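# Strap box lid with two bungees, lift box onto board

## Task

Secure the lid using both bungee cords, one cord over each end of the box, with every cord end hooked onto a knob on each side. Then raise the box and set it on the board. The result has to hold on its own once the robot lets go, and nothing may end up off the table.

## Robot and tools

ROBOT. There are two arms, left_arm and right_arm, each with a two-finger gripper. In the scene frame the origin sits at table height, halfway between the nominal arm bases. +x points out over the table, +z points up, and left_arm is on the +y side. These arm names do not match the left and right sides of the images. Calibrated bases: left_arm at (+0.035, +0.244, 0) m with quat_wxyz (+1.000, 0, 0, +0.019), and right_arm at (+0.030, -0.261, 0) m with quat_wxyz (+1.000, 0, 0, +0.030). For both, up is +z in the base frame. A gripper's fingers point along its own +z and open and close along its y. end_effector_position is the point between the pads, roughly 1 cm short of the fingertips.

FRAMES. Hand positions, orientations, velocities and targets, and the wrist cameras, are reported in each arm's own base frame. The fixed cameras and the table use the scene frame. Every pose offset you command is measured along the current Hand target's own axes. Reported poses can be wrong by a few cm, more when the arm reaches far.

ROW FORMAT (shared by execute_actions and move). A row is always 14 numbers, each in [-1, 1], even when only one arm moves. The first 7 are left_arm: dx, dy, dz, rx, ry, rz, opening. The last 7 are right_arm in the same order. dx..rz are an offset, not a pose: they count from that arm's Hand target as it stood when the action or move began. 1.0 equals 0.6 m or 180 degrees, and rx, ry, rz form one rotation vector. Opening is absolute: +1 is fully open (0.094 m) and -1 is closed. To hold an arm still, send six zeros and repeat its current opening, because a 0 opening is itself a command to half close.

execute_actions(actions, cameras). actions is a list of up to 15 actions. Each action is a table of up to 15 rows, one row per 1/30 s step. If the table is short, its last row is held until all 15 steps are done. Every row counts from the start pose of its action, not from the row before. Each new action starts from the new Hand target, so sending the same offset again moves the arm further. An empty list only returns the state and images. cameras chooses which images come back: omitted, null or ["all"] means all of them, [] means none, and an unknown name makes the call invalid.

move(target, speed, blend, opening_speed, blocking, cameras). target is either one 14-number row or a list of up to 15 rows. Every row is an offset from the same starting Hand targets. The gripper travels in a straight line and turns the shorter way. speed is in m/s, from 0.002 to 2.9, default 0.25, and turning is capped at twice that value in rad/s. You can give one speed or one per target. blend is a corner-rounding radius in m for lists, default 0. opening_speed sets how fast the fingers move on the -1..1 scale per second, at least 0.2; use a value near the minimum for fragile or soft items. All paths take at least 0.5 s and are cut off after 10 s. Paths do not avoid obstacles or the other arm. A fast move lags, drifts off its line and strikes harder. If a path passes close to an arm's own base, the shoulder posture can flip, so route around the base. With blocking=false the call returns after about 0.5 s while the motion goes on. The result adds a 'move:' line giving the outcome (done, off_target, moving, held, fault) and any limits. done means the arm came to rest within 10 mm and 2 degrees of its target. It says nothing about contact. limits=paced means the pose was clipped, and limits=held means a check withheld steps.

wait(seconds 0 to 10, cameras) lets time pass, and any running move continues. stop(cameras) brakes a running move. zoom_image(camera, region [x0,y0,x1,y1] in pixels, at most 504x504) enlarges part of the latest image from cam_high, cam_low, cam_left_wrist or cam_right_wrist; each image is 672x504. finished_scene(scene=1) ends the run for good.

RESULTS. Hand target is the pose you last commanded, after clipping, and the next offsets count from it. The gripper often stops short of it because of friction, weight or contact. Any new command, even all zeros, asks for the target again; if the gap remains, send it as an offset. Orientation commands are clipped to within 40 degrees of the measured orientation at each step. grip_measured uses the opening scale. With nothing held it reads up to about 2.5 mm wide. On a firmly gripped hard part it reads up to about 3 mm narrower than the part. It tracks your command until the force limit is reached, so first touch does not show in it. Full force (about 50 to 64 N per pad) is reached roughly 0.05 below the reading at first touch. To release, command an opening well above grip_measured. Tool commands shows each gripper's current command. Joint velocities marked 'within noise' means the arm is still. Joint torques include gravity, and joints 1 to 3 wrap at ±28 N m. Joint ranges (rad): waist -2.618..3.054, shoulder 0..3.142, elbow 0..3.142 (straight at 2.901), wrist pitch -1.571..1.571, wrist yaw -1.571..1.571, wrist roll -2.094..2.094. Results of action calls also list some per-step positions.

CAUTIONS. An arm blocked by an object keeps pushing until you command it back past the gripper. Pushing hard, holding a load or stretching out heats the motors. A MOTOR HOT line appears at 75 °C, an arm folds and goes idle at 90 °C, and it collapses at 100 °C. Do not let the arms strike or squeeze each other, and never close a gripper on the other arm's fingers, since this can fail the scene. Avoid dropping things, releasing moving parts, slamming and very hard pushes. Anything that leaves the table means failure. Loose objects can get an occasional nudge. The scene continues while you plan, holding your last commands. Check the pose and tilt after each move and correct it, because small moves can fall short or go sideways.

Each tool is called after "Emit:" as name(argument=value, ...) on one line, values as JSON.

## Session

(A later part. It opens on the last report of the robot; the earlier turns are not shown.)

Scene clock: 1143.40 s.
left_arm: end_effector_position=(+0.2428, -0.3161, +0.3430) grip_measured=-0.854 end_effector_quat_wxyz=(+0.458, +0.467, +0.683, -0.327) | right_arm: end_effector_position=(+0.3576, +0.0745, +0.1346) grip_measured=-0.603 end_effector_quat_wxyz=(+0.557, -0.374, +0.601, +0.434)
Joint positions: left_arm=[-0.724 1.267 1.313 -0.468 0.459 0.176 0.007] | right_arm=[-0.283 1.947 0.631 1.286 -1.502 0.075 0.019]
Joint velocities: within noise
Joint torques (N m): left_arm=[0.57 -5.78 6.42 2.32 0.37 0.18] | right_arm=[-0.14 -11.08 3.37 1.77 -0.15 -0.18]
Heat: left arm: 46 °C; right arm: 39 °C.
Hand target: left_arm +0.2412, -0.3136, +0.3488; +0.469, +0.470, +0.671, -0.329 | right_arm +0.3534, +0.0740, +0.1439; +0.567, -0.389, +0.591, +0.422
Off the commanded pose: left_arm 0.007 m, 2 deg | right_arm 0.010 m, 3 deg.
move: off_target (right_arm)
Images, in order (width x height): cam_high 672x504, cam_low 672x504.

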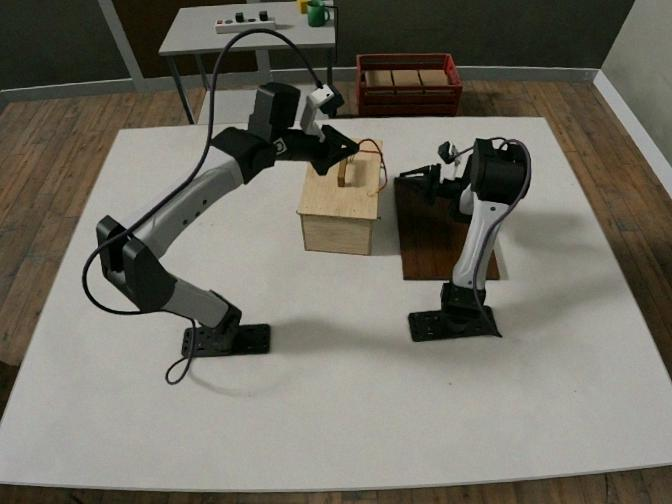

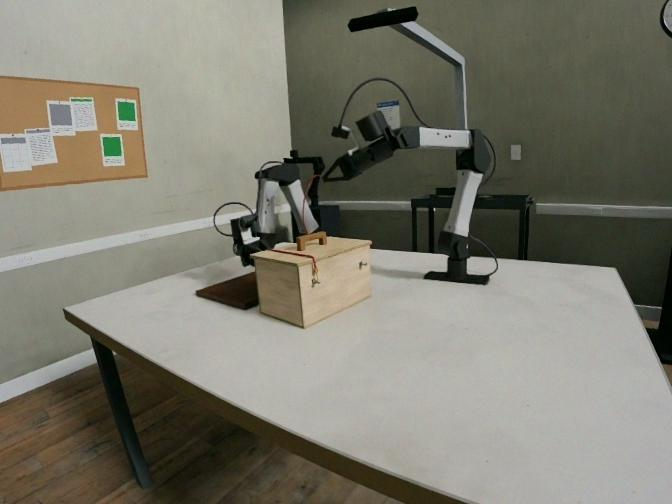

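Emit:
move(target=[[-0.0827,-0.0198,0.0215,0,0,0,-0.98,0,0,0,0,0,0,-0.6],[-0.0643,-0.0152,0.0149,0,0,0,-0.98,0,0,0,0,0,0,-0.6],[-0.0276,0.0107,-0.0372,0,0,0,-0.98,0,0,0,0,0,0,-0.6],[0.0125,0.0354,-0.0792,0,0,0,-0.98,0,0,0,0,0,0,-0.6],[0.0604,0.0586,-0.1037,0,0,0,-0.98,0,0,0,0,0,0,-0.6]], speed=0.1, blend=[0.004,0.004,0.01,0.01,0], cameras=["cam_high","cam_low"])

Emit:
zoom_image(camera="cam_high", region=[290, 90, 410, 230])

Scene clock: 1153.07 s.
left_arm: end_effector_position=(+0.2536, -0.2369, +0.3345) grip_measured=-0.854 end_effector_quat_wxyz=(+0.464, +0.465, +0.679, -0.328) | right_arm: end_effector_position=(+0.3576, +0.0745, +0.1346) grip_measured=-0.603 end_effector_quat_wxyz=(+0.557, -0.374, +0.601, +0.434)
Joint positions: left_arm=[-0.411 1.144 1.214 -0.571 0.74 0.338 0.007] | right_arm=[-0.283 1.947 0.631 1.286 -1.502 0.075 0.019]
Joint velocities: within noise
Joint torques (N m): left_arm=[0.51 -4.42 6.24 1.99 0.49 0.23] | right_arm=[-0.13 -11.1 3.36 1.77 -0.15 -0.18]
Heat: left arm: 46 °C; right arm: 39 °C.
Hand target: left_arm +0.2500, -0.2348, +0.3362; +0.470, +0.470, +0.671, -0.329 | right_arm +0.3534, +0.0740, +0.1439; +0.567, -0.389, +0.591, +0.422
Off the commanded pose: left_arm 0.004 m, 1 deg | right_arm 0.010 m, 3 deg.
move: off_target (right_arm)
Images, in order (width x height): cam_high 672x504, cam_low 672x504.

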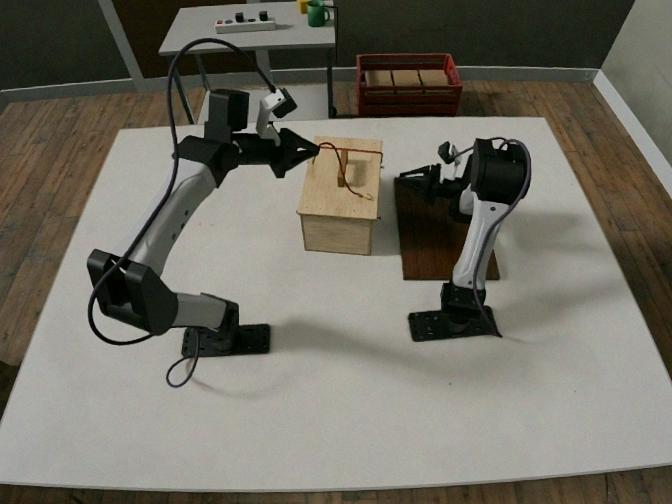

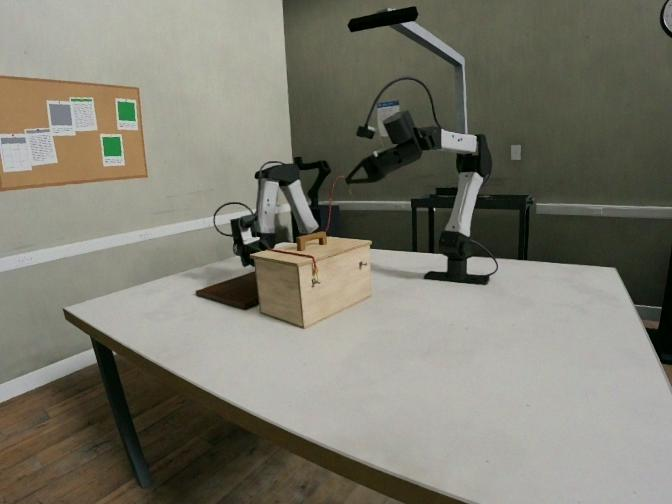

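Scaled by 3.600.

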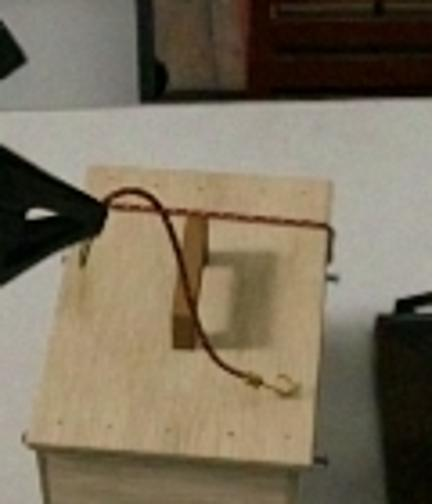

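Emit:
move(target=[[0.1589,0.0301,0.0321,0.05,-0.055,0.009,-0.98,0,0,0,0,0,0,-0.6],[0.2038,0.0651,-0.0229,0.099,-0.1102,0.0174,-0.98,0,0,0,0,0,0,-0.6],[0.2718,0.0708,-0.0148,0.099,-0.1102,0.0174,-0.98,0,0,0,0,0,0,-0.6]], speed=0.1, blend=[0.005,0.005,0], cameras=["cam_high","cam_low","cam_left_wrist"])

Emit:
zoom_image(camera="cam_high", region=[290, 90, 410, 230])

Scene clock: 1170.20 s.
left_arm: end_effector_position=(+0.2693, -0.1617, +0.1866) grip_measured=-0.854 end_effector_quat_wxyz=(+0.504, +0.484, +0.518, -0.493) | right_arm: end_effector_position=(+0.3576, +0.0745, +0.1346) grip_measured=-0.603 end_effector_quat_wxyz=(+0.557, -0.374, +0.601, +0.434)
Joint positions: left_arm=[0.038 1.478 0.616 0.259 1.561 0.58 0.007] | right_arm=[-0.283 1.947 0.631 1.286 -1.502 0.075 0.019]
Joint velocities: within noise
Joint torques (N m): left_arm=[0.5 -4.63 5.64 1.51 0.67 0.26] | right_arm=[-0.14 -11.07 3.37 1.78 -0.16 -0.18]
Heat: left arm: 45 °C; right arm: 39 °C.
Hand target: left_arm +0.2679, -0.1600, +0.1860; +0.508, +0.491, +0.509, -0.491 | right_arm +0.3534, +0.0740, +0.1439; +0.567, -0.389, +0.591, +0.422
Off the commanded pose: left_arm 0.002 m, 1 deg | right_arm 0.010 m, 3 deg.
joint sent to its limit (left arm) — joint 5 (wrist yaw), upper limit. The joint targets still meet the commanded pose.
move: off_target (right_arm)
Images, in order (width x height): cam_high 672x504, cam_low 672x504, cam_left_wrist 672x504.

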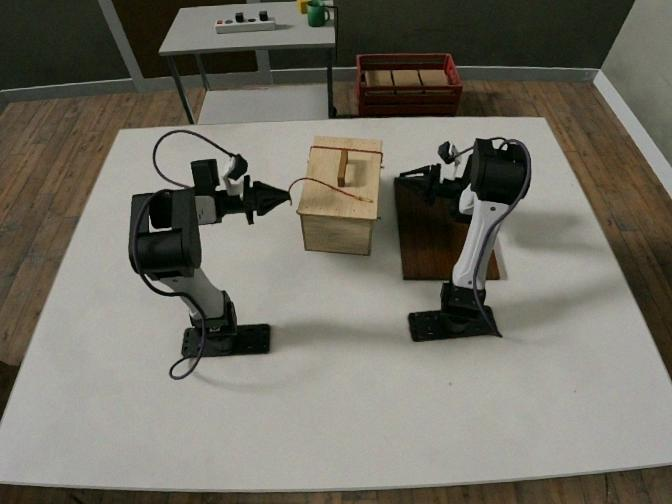

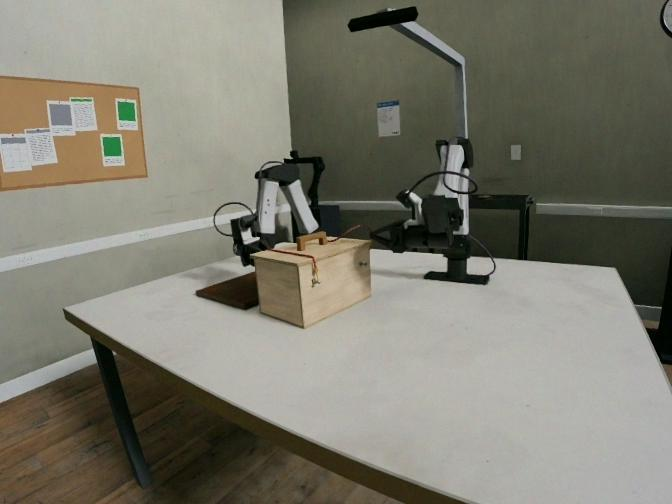

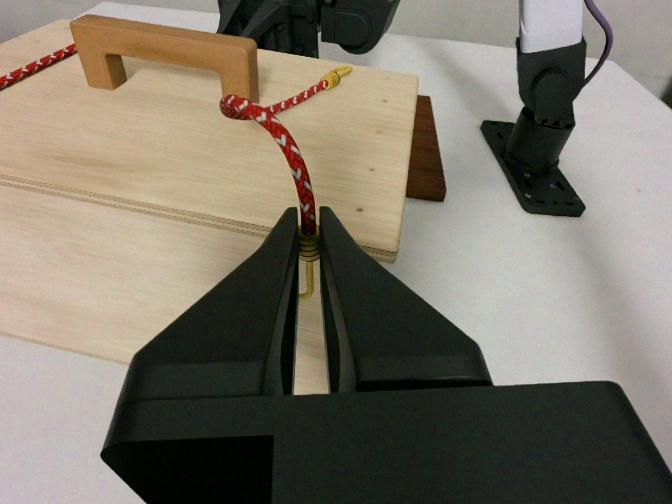

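Scaled by 3.600.

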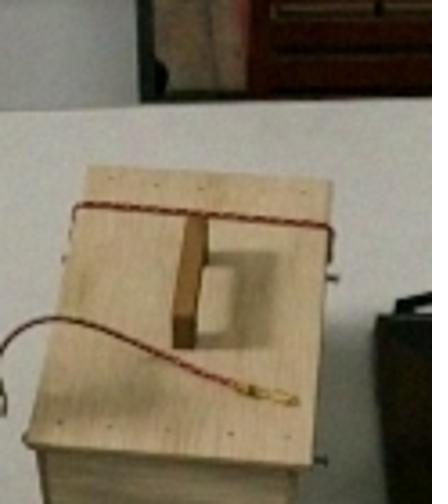

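Emit:
move(target=[[0.0,-0.0242,-0.0008,0,0,0,-0.98,0,0,0,0,0,0,-0.6],[0.06,-0.0242,-0.0008,0,0,0,-0.98,0,0,0,0,0,0,-0.6]], speed=0.08, cameras=["cam_high","cam_low","cam_left_wrist"])

Scene clock: 1178.30 s.
left_arm: end_effector_position=(+0.2542, -0.1623, +0.1508) grip_measured=-0.854 end_effector_quat_wxyz=(+0.504, +0.484, +0.517, -0.493) | right_arm: end_effector_position=(+0.3576, +0.0745, +0.1346) grip_measured=-0.603 end_effector_quat_wxyz=(+0.557, -0.374, +0.601, +0.434)
Joint positions: left_arm=[0.038 1.539 0.521 0.296 1.564 0.699 0.007] | right_arm=[-0.283 1.947 0.631 1.286 -1.502 0.075 0.019]
Joint velocities: within noise
Joint torques (N m): left_arm=[0.7 -4.45 5 1.43 0.71 0.31] | right_arm=[-0.16 -11.08 3.34 1.78 -0.15 -0.18]
Heat: left arm: 45 °C; right arm: 39 °C.
Hand target: left_arm +0.2534, -0.1599, +0.1501; +0.508, +0.492, +0.509, -0.491 | right_arm +0.3534, +0.0740, +0.1439; +0.567, -0.389, +0.591, +0.422
Off the commanded pose: left_arm 0.003 m, 1 deg | right_arm 0.010 m, 3 deg.
joint sent to its limit (left arm) — joint 5 (wrist yaw), upper limit. The joint targets still meet the commanded pose.
move: off_target (right_arm)
Images, in order (width x height): cam_high 672x504, cam_low 672x504, cam_left_wrist 672x504.

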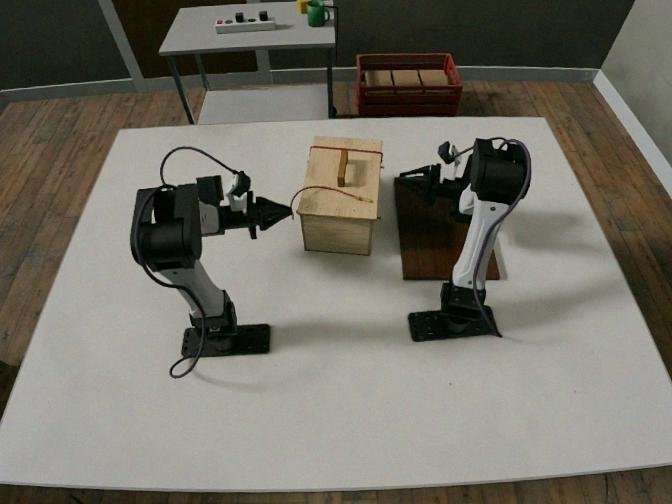

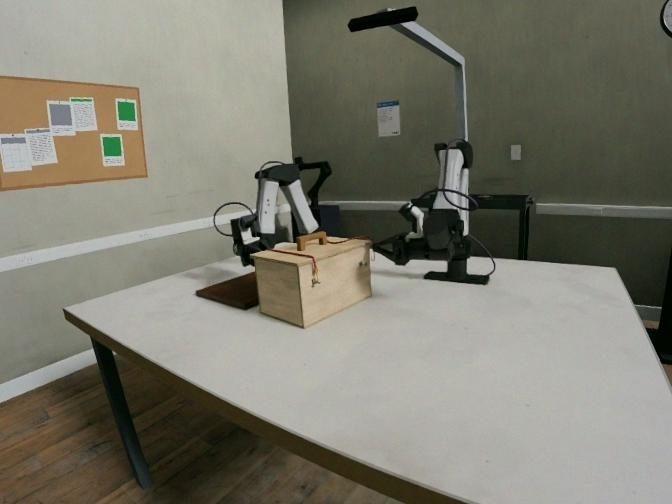

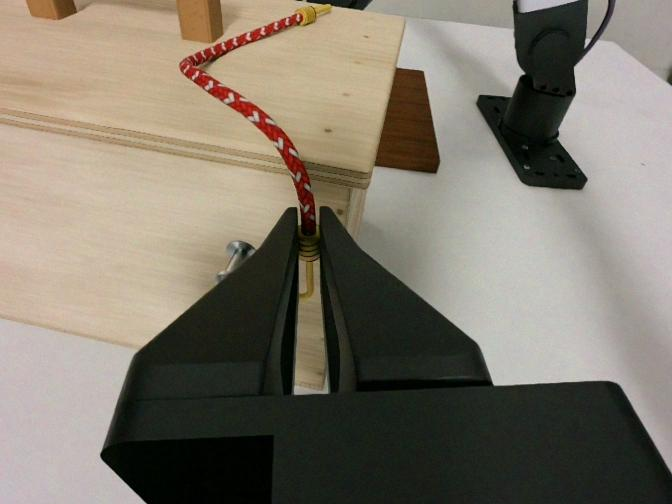

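Emit:
move(target=[[0.0335,0.008,0.0003,0,0,0,-0.98,0,0,0,0,0,0,-0.6],[0.0335,0.0068,0.0336,0,0,0,-0.98,0,0,0,0,0,0,-0.6]], speed=0.08, blend=[0.003,0], cameras=["cam_left_wrist","cam_low"])

Scene clock: 1184.77 s.
left_arm: end_effector_position=(+0.2594, -0.1782, +0.1348) grip_measured=-0.854 end_effector_quat_wxyz=(+0.497, +0.504, +0.508, -0.491) | right_arm: end_effector_position=(+0.3576, +0.0745, +0.1346) grip_measured=-0.603 end_effector_quat_wxyz=(+0.557, -0.374, +0.601, +0.434)
Joint positions: left_arm=[-0.025 1.638 0.513 0.509 1.529 0.617 0.007] | right_arm=[-0.283 1.947 0.631 1.286 -1.502 0.075 0.019]
Joint velocities: within noise
Joint torques (N m): left_arm=[-0.44 -4.57 4.27 1.58 0.44 0.07] | right_arm=[-0.14 -11.08 3.38 1.77 -0.16 -0.18]
Heat: left arm: 45 °C; right arm: 39 °C.
Hand target: left_arm +0.2581, -0.1799, +0.1298; +0.508, +0.491, +0.509, -0.491 | right_arm +0.3534, +0.0740, +0.1439; +0.567, -0.389, +0.591, +0.422
Off the commanded pose: left_arm 0.005 m, 2 deg | right_arm 0.010 m, 3 deg.
move: off_target (right_arm)
Images, in order (width x height): cam_low 672x504, cam_left_wrist 672x504.

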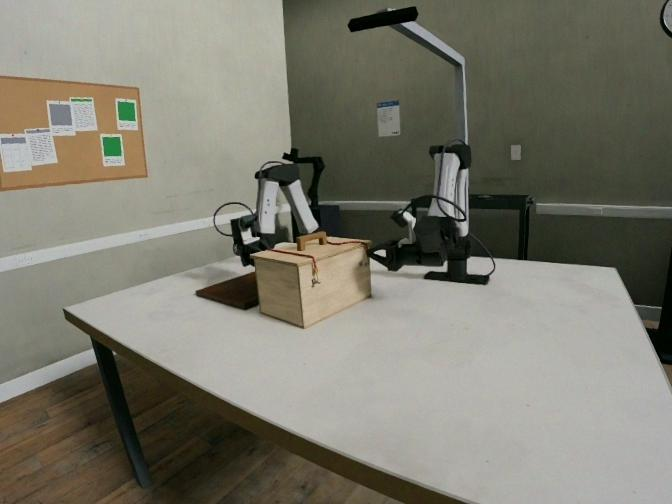

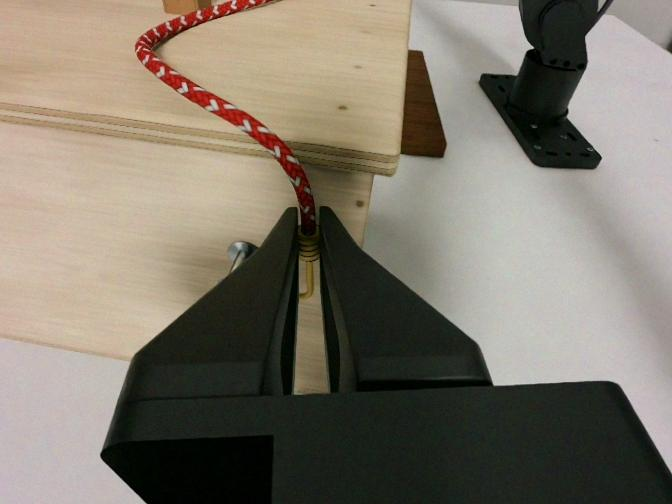

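Emit:
move(target=[0.005,0.0005,0.0333,0,0,0,-0.98,0,0,0,0,0,0,-0.6], speed=0.08, cameras=["cam_left_wrist","cam_low"])

Scene clock: 1190.33 s.
left_arm: end_effector_position=(+0.2607, -0.1963, +0.1296) grip_measured=-0.854 end_effector_quat_wxyz=(+0.493, +0.504, +0.516, -0.488) | right_arm: end_effector_position=(+0.3576, +0.0745, +0.1346) grip_measured=-0.603 end_effector_quat_wxyz=(+0.557, -0.374, +0.601, +0.434)
Joint positions: left_arm=[-0.095 1.707 0.453 0.918 1.452 0.328 0.007] | right_arm=[-0.283 1.947 0.631 1.286 -1.502 0.075 0.019]
Joint velocities: within noise
Joint torques (N m): left_arm=[-1.09 -4.98 4.05 1.9 0.22 0.05] | right_arm=[-0.14 -11.07 3.36 1.77 -0.15 -0.18]
Heat: left arm: 45 °C; right arm: 40 °C.
Hand target: left_arm +0.2592, -0.1998, +0.1268; +0.508, +0.491, +0.509, -0.491 | right_arm +0.3534, +0.0740, +0.1439; +0.567, -0.389, +0.591, +0.422
Off the commanded pose: left_arm 0.005 m, 2 deg | right_arm 0.010 m, 3 deg.
move: off_target (right_arm)
Images, in order (width x height): cam_low 672x504, cam_left_wrist 672x504.

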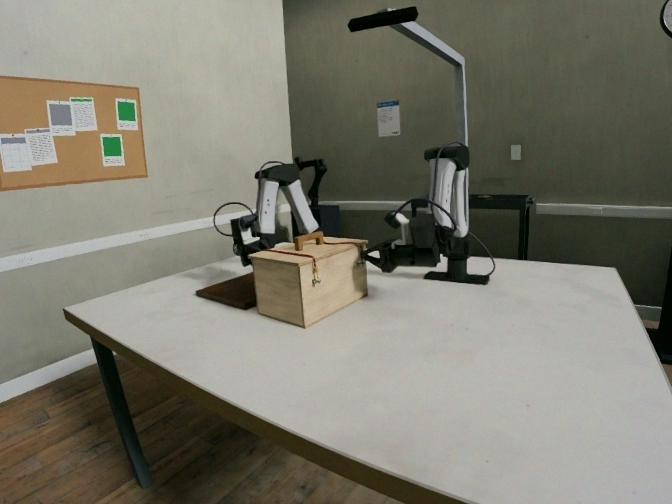

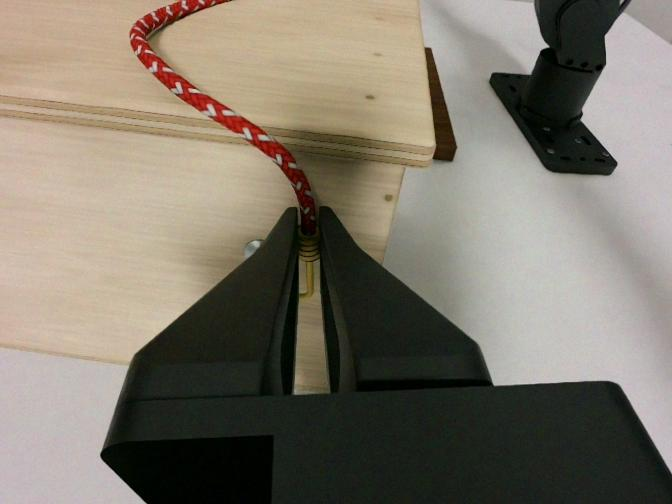

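Emit:
move(target=[[-0.002,0.0021,-0.023,0,0,0,-0.98,0,0,0,0,0,0,-0.6],[-0.002,0.0203,-0.019,0,0,0,-0.98,0,0,0,0,0,0,-0.6]], speed=0.05, cameras=["cam_left_wrist","cam_low","cam_high"])

Emit:
zoom_image(camera="cam_left_wrist", region=[220, 190, 380, 320])

Scene clock: 1196.60 s.
left_arm: end_effector_position=(+0.2677, -0.1881, +0.1247) grip_measured=-0.854 end_effector_quat_wxyz=(+0.498, +0.487, +0.521, -0.494) | right_arm: end_effector_position=(+0.3576, +0.0745, +0.1346) grip_measured=-0.603 end_effector_quat_wxyz=(+0.557, -0.374, +0.601, +0.434)
Joint positions: left_arm=[-0.062 1.816 0.432 1.216 1.468 0.137 0.007] | right_arm=[-0.283 1.947 0.631 1.286 -1.502 0.075 0.019]
Joint velocities: within noise
Joint torques (N m): left_arm=[0.12 -5.19 5.39 1.88 0.34 0.02] | right_arm=[-0.16 -11.08 3.36 1.77 -0.16 -0.18]
Heat: left arm: 45 °C; right arm: 40 °C.
Hand target: left_arm +0.2709, -0.1880, +0.1281; +0.508, +0.491, +0.509, -0.491 | right_arm +0.3534, +0.0740, +0.1439; +0.567, -0.389, +0.591, +0.422
Off the commanded pose: left_arm 0.005 m, 2 deg | right_arm 0.010 m, 3 deg.
move: off_target (right_arm)
Images, in order (width x height): cam_high 672x504, cam_low 672x504, cam_left_wrist 672x504.

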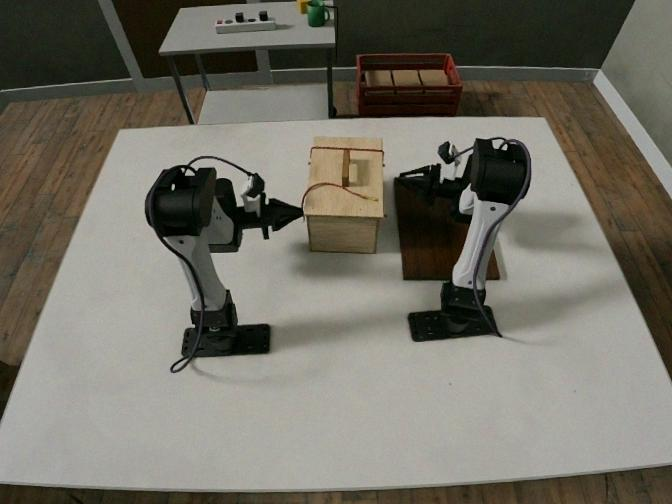

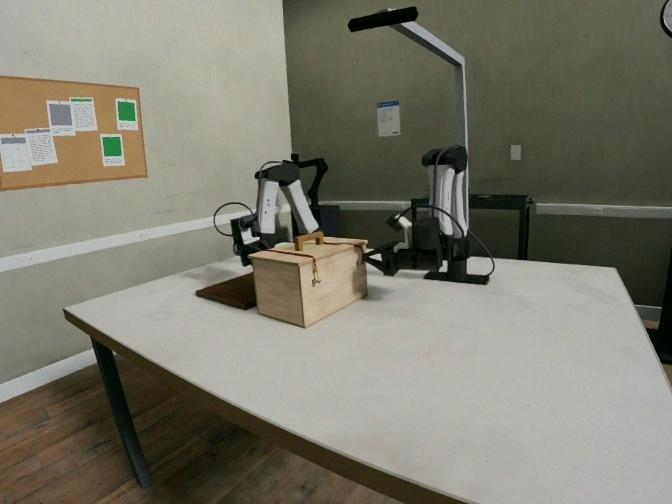

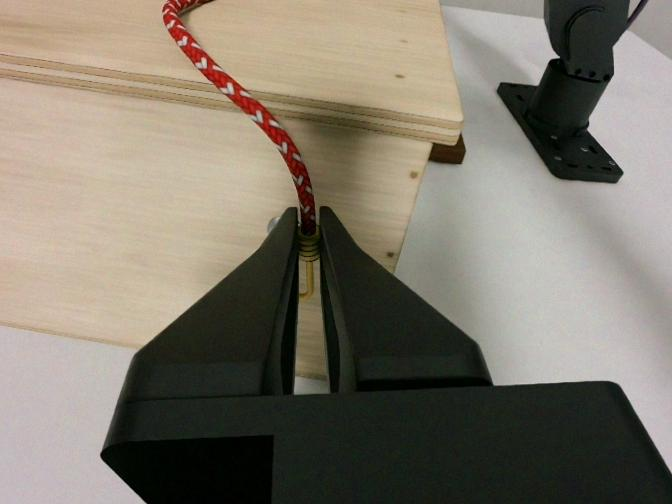

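Scaled by 3.150.

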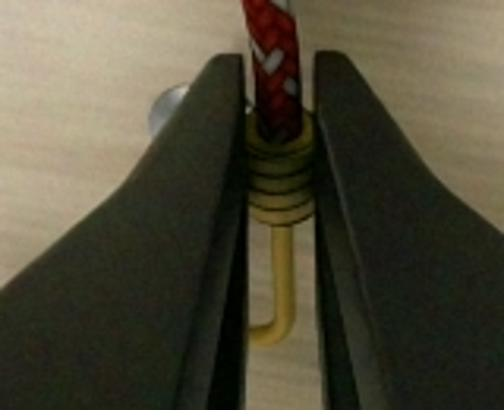

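Emit:
move(target=[-0.0098,0.0099,0.0087,0,0,0.0094,-0.98,0,0,0,0,0,0,-0.6], speed=0.05, cameras=["cam_left_wrist"])

Emit:
zoom_image(camera="cam_left_wrist", region=[220, 190, 380, 320])

Scene clock: 1202.33 s.
left_arm: end_effector_position=(+0.2709, -0.1906, +0.1294) grip_measured=-0.854 end_effector_quat_wxyz=(+0.502, +0.492, +0.513, -0.492) | right_arm: end_effector_position=(+0.3576, +0.0745, +0.1346) grip_measured=-0.603 end_effector_quat_wxyz=(+0.557, -0.374, +0.601, +0.434)
Joint positions: left_arm=[-0.071 1.83 0.448 1.275 1.468 0.097 0.007] | right_arm=[-0.283 1.947 0.631 1.286 -1.502 0.075 0.019]
Joint velocities: within noise
Joint torques (N m): left_arm=[-0.59 -5.31 6.02 1.84 0.12 0.06] | right_arm=[-0.16 -11.08 3.37 1.77 -0.15 -0.18]
Heat: left arm: 45 °C; right arm: 40 °C.
Hand target: left_arm +0.2771, -0.1931, +0.1339; +0.515, +0.499, +0.502, -0.484 | right_arm +0.3534, +0.0740, +0.1439; +0.567, -0.389, +0.591, +0.422
Off the commanded pose: left_arm 0.008 m, 2 deg | right_arm 0.010 m, 3 deg.
move: off_target (right_arm)
Images, in order (width x height): cam_left_wrist 672x504.

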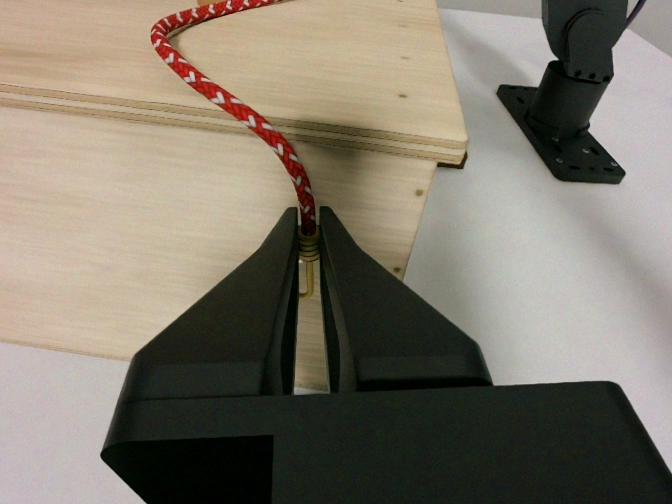

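Scaled by 3.150.

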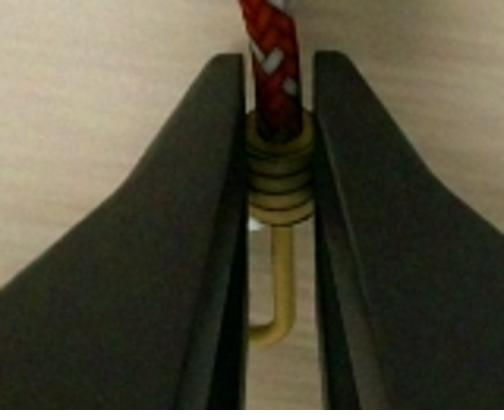

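Emit:
move(target=[0.0001,0.0047,0.0013,0,0,0,-0.98,0,0,0,0,0,0,-0.6], speed=0.05, cameras=["cam_left_wrist"])

Emit:
zoom_image(camera="cam_left_wrist", region=[220, 190, 380, 320])

Scene clock: 1208.23 s.
left_arm: end_effector_position=(+0.2737, -0.1908, +0.1294) grip_measured=-0.854 end_effector_quat_wxyz=(+0.503, +0.492, +0.513, -0.493) | right_arm: end_effector_position=(+0.3576, +0.0745, +0.1346) grip_measured=-0.603 end_effector_quat_wxyz=(+0.557, -0.374, +0.601, +0.434)
Joint positions: left_arm=[-0.071 1.844 0.458 1.293 1.468 0.081 0.007] | right_arm=[-0.283 1.947 0.631 1.286 -1.502 0.075 0.019]
Joint velocities: within noise
Joint torques (N m): left_arm=[-0.7 -5.39 6.04 1.89 0.09 0.01] | right_arm=[-0.14 -11.07 3.37 1.77 -0.15 -0.18]
Heat: left arm: 45 °C; right arm: 40 °C.
Hand target: left_arm +0.2799, -0.1937, +0.1340; +0.516, +0.499, +0.502, -0.483 | right_arm +0.3534, +0.0740, +0.1439; +0.567, -0.389, +0.591, +0.422
Off the commanded pose: left_arm 0.008 m, 2 deg | right_arm 0.010 m, 3 deg.
move: off_target (right_arm)
Images, in order (width x height): cam_left_wrist 672x504.

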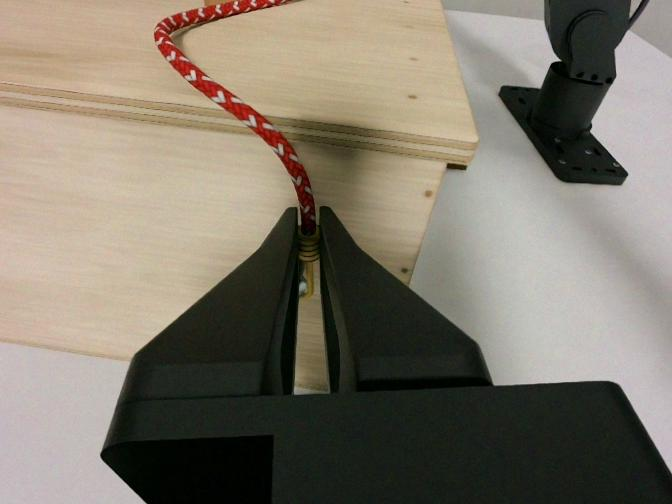

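Scaled by 3.150.

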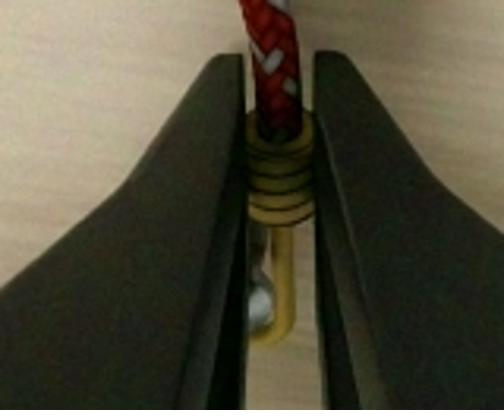

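Emit:
move(target=[-0.035,-0.0007,0,0,0,0,-0.98,0,0,0,0,0,0,-0.6], speed=0.05, cameras=["cam_left_wrist"])

Emit:
zoom_image(camera="cam_left_wrist", region=[220, 190, 380, 320])

Scene clock: 1213.50 s.
left_arm: end_effector_position=(+0.2731, -0.1913, +0.1416) grip_measured=-0.854 end_effector_quat_wxyz=(+0.501, +0.487, +0.516, -0.496) | right_arm: end_effector_position=(+0.3576, +0.0745, +0.1346) grip_measured=-0.603 end_effector_quat_wxyz=(+0.557, -0.374, +0.601, +0.434)
Joint positions: left_arm=[-0.073 1.794 0.46 1.277 1.465 0.032 0.007] | right_arm=[-0.283 1.947 0.631 1.286 -1.502 0.075 0.019]
Joint velocities: within noise
Joint torques (N m): left_arm=[-0.59 -8.24 6.63 1.58 0.09 0.04] | right_arm=[-0.14 -11.08 3.34 1.77 -0.15 -0.18]
Heat: left arm: 45 °C; right arm: 40 °C.
Hand target: left_arm +0.2789, -0.1937, +0.1549; +0.516, +0.499, +0.502, -0.483 | right_arm +0.3534, +0.0740, +0.1439; +0.567, -0.389, +0.591, +0.422
Off the commanded pose: left_arm 0.015 m, 3 deg | right_arm 0.010 m, 3 deg.
move: off_target (left_arm, right_arm)
Images, in order (width x height): cam_left_wrist 672x504.

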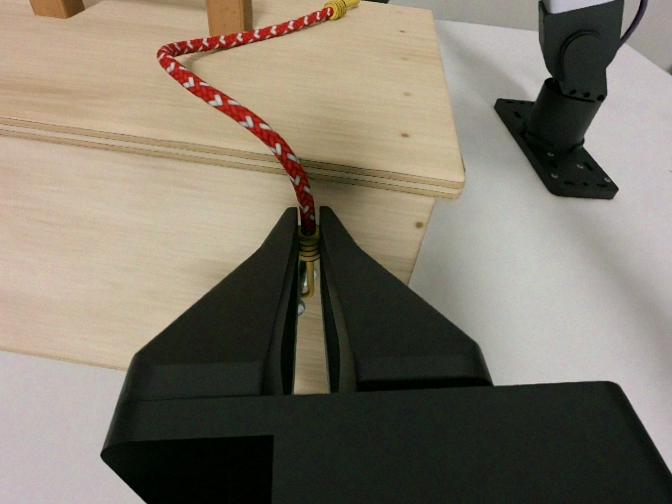

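Scaled by 3.150.

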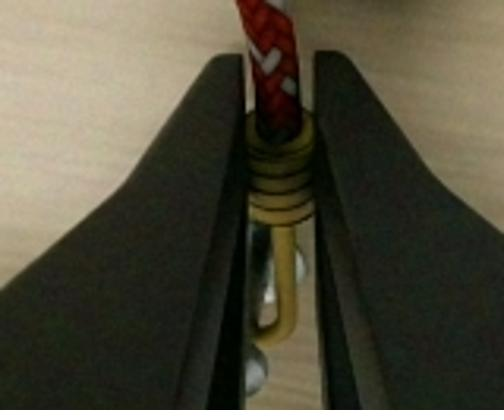

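Emit:
execute_actions(actions=[])

Emit:
zoom_image(camera="cam_high", region=[290, 90, 410, 230])

Scene clock: 1217.30 s.
left_arm: end_effector_position=(+0.2731, -0.1913, +0.1415) grip_measured=-0.854 end_effector_quat_wxyz=(+0.500, +0.486, +0.516, -0.497) | right_arm: end_effector_position=(+0.3576, +0.0745, +0.1346) grip_measured=-0.603 end_effector_quat_wxyz=(+0.557, -0.374, +0.601, +0.434)
Joint positions: left_arm=[-0.073 1.794 0.46 1.277 1.465 0.031 0.007] | right_arm=[-0.283 1.947 0.631 1.286 -1.502 0.075 0.019]
Joint velocities: within noise
Joint torques (N m): left_arm=[-0.58 -8.2 6.64 1.57 0.09 0.04] | right_arm=[-0.14 -11.07 3.36 1.78 -0.15 -0.18]
Heat: left arm: 46 °C; right arm: 40 °C.
Hand target: left_arm +0.2789, -0.1937, +0.1549; +0.516, +0.499, +0.502, -0.483 | right_arm +0.3534, +0.0740, +0.1439; +0.567, -0.389, +0.591, +0.422
Tool commands: left_gripper/opening=-0.98 right_gripper/opening=-0.6
Off the commanded pose: left_arm 0.015 m, 3 deg | right_arm 0.010 m, 3 deg.

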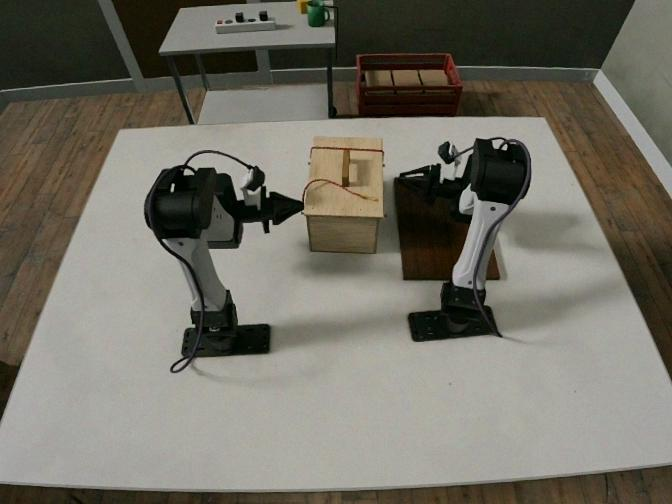

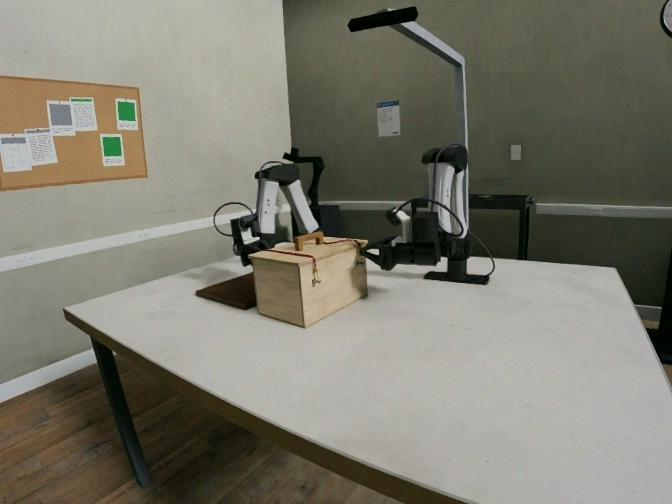

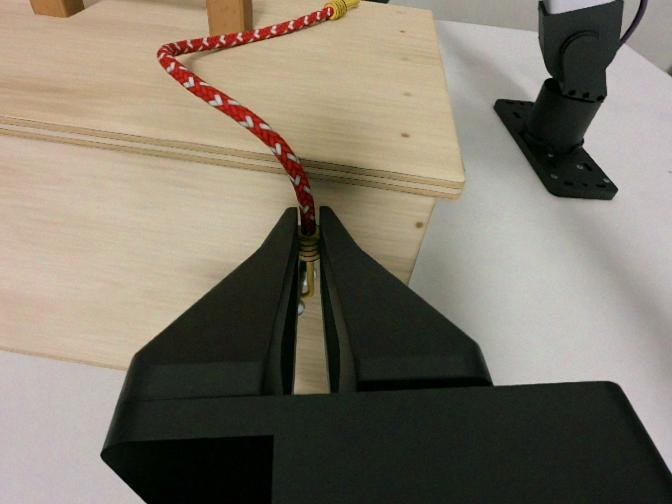

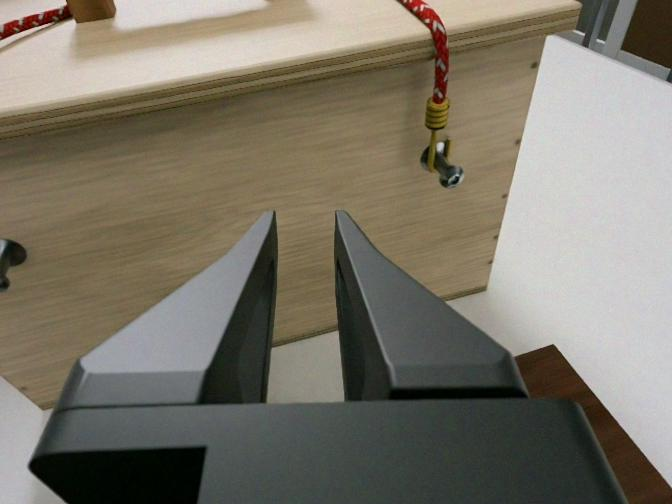

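Scaled by 3.600.

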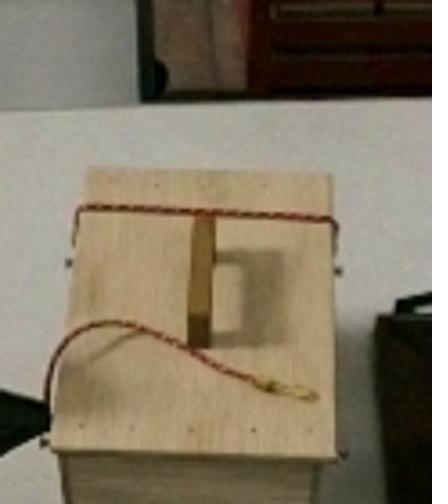

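Emit:
move(target=[[0,0,0,0,0,0,-0.98,-0.0937,0.0005,-0.0693,0,0,0,0.0],[0,0,0,0,0,0,-0.98,-0.2298,0.0983,-0.0028,-0.0033,0.2499,-0.0218,0.0],[0,0,0,0,0,0,-0.98,-0.1872,0.1732,0.1022,-0.0004,0.4,-0.0246,0.0],[0,0,0,0,0,0,-0.98,-0.1133,0.1807,0.1247,0.0013,0.4443,-0.0249,0.0]], speed=[0.15,0.25,0.2,0.12], blend=[0.02,0.03,0.01,0], cameras=["cam_high","cam_low","cam_right_wrist","cam_left_wrist"])

Scene clock: 1236.27 s.
left_arm: end_effector_position=(+0.2731, -0.1913, +0.1415) grip_measured=-0.854 end_effector_quat_wxyz=(+0.500, +0.486, +0.517, -0.497) | right_arm: end_effector_position=(+0.2778, +0.1771, +0.2149) grip_measured=-0.003 end_effector_quat_wxyz=(+0.069, -0.586, +0.805, +0.055)
Joint positions: left_arm=[-0.073 1.794 0.46 1.276 1.465 0.029 0.007] | right_arm=[0.501 1.725 1.821 -1.543 -0.127 -0.75 0.047]
Joint velocities: within noise
Joint torques (N m): left_arm=[-0.61 -8.21 6.67 1.58 0.08 0.06] | right_arm=[0.8 -6.05 8.98 0.58 -0.1 -0.05]
Heat: left arm: 49 °C; right arm: 39 °C.
Hand target: left_arm +0.2789, -0.1937, +0.1549; +0.516, +0.499, +0.502, -0.483 | right_arm +0.2810, +0.1801, +0.2179; +0.071, -0.589, +0.803, +0.051
Off the commanded pose: left_arm 0.015 m, 3 deg | right_arm 0.005 m, 1 deg.
move: off_target (left_arm); limits=paced

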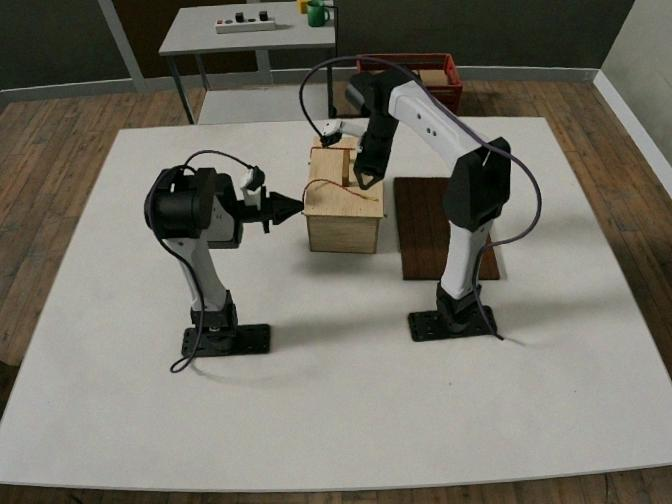

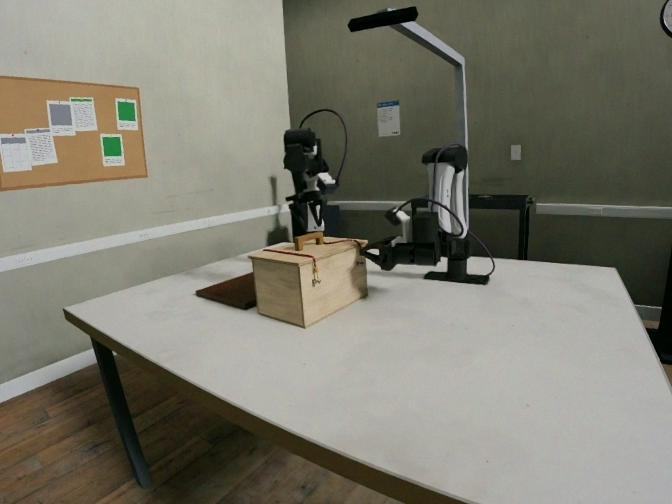

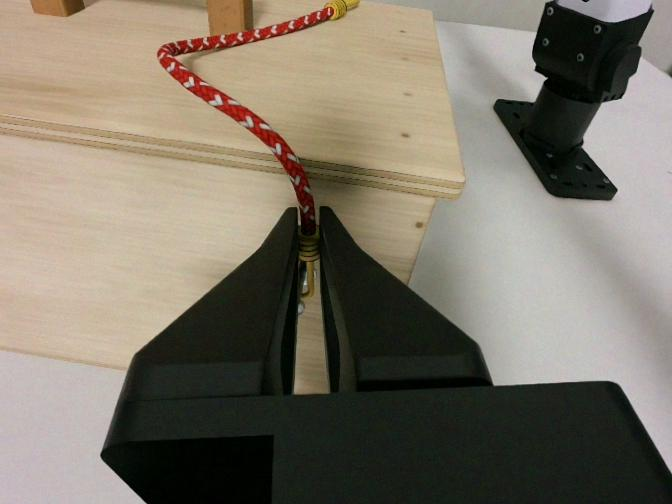

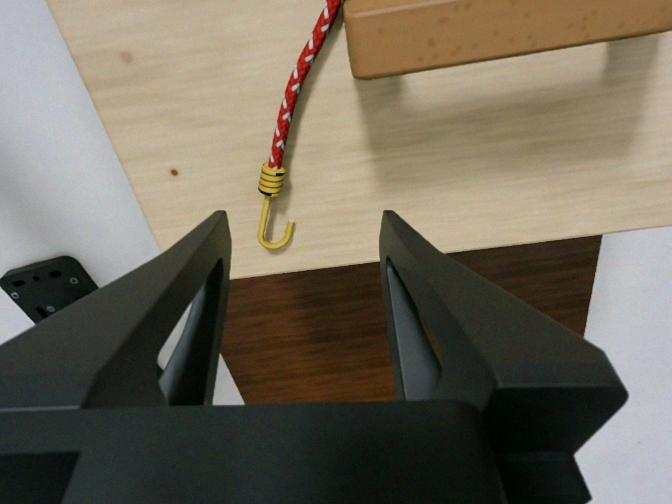

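Emit:
move(target=[0,0,0,0,0,0,-0.98,-0.0052,0.0225,0.0295,0.0088,0.0224,0.0663,0.0], speed=0.1, cameras=["cam_right_wrist"])

Scene clock: 1245.17 s.
left_arm: end_effector_position=(+0.2731, -0.1913, +0.1415) grip_measured=-0.854 end_effector_quat_wxyz=(+0.499, +0.486, +0.517, -0.497) | right_arm: end_effector_position=(+0.2685, +0.1882, +0.2101) grip_measured=-0.003 end_effector_quat_wxyz=(+0.055, -0.506, +0.860, +0.031)
Joint positions: left_arm=[-0.073 1.794 0.46 1.276 1.465 0.029 0.007] | right_arm=[0.582 1.725 1.806 -1.538 -0.056 -0.477 0.047]
Joint velocities: within noise
Joint torques (N m): left_arm=[-0.59 -8.23 6.64 1.57 0.08 0.07] | right_arm=[0.77 -5.82 5.14 0.78 -0.05 0.03]
Heat: left arm: 50 °C; right arm: 38 °C.
Hand target: left_arm +0.2789, -0.1937, +0.1549; +0.516, +0.499, +0.502, -0.483 | right_arm +0.2700, +0.1900, +0.2010; +0.045, -0.503, +0.863, +0.027
Off the commanded pose: left_arm 0.015 m, 3 deg | right_arm 0.009 m, 1 deg.
move: off_target (left_arm)
Images, in order (width x height): cam_right_wrist 672x504.

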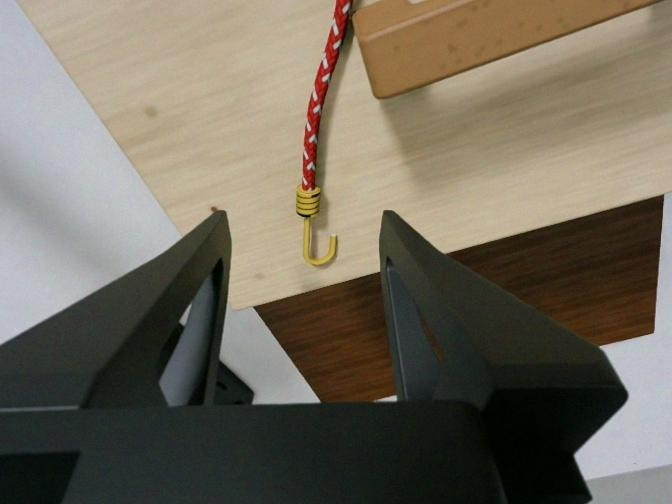

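Emit:
move(target=[[0,0,0,0,0,0,-0.98,0.0092,-0.0015,0.0478,0,0,0,0.0],[0,0,0,0,0,0,-0.98,0.0092,-0.0015,0.0478,0,0,0,-0.98]], speed=0.06, opening_speed=1.0, cameras=["cam_right_wrist","cam_high"])

Scene clock: 1250.90 s.
left_arm: end_effector_position=(+0.2731, -0.1913, +0.1415) grip_measured=-0.854 end_effector_quat_wxyz=(+0.499, +0.486, +0.517, -0.498) | right_arm: end_effector_position=(+0.2747, +0.1885, +0.1781) grip_measured=-0.861 end_effector_quat_wxyz=(+0.056, -0.505, +0.861, +0.022)
Joint positions: left_arm=[-0.073 1.794 0.46 1.276 1.465 0.028 0.007] | right_arm=[0.582 1.713 1.662 -1.406 -0.038 -0.476 0.007]
Joint velocities: within noise
Joint torques (N m): left_arm=[-0.58 -8.24 6.64 1.58 0.08 0.08] | right_arm=[0.29 -7.99 4.25 0.71 -0.2 0]
Heat: left arm: 50 °C; right arm: 37 °C.
Hand target: left_arm +0.2789, -0.1937, +0.1549; +0.516, +0.499, +0.502, -0.483 | right_arm +0.2695, +0.1875, +0.1719; +0.045, -0.503, +0.863, +0.027
Off the commanded pose: left_arm 0.015 m, 3 deg | right_arm 0.008 m, 1 deg.
move: off_target (left_arm)
Images, in order (width x height): cam_high 672x504, cam_right_wrist 672x504.

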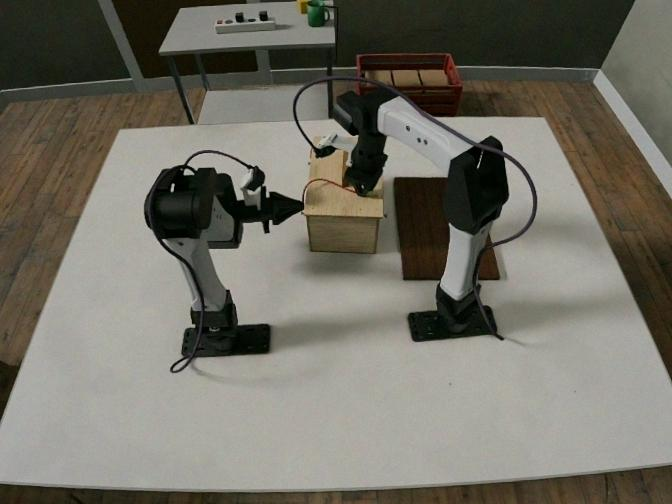

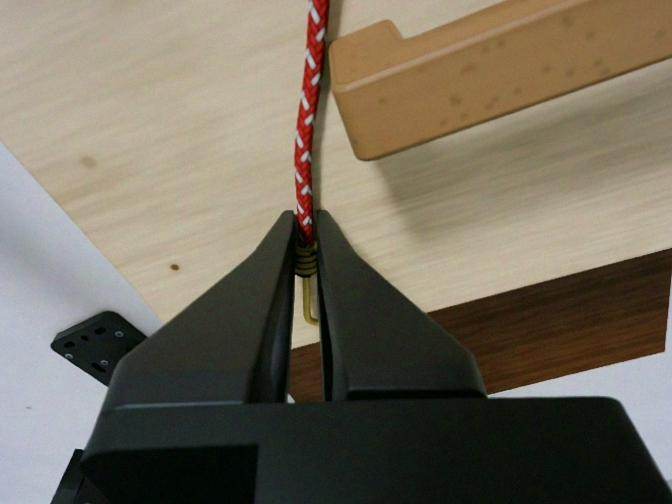

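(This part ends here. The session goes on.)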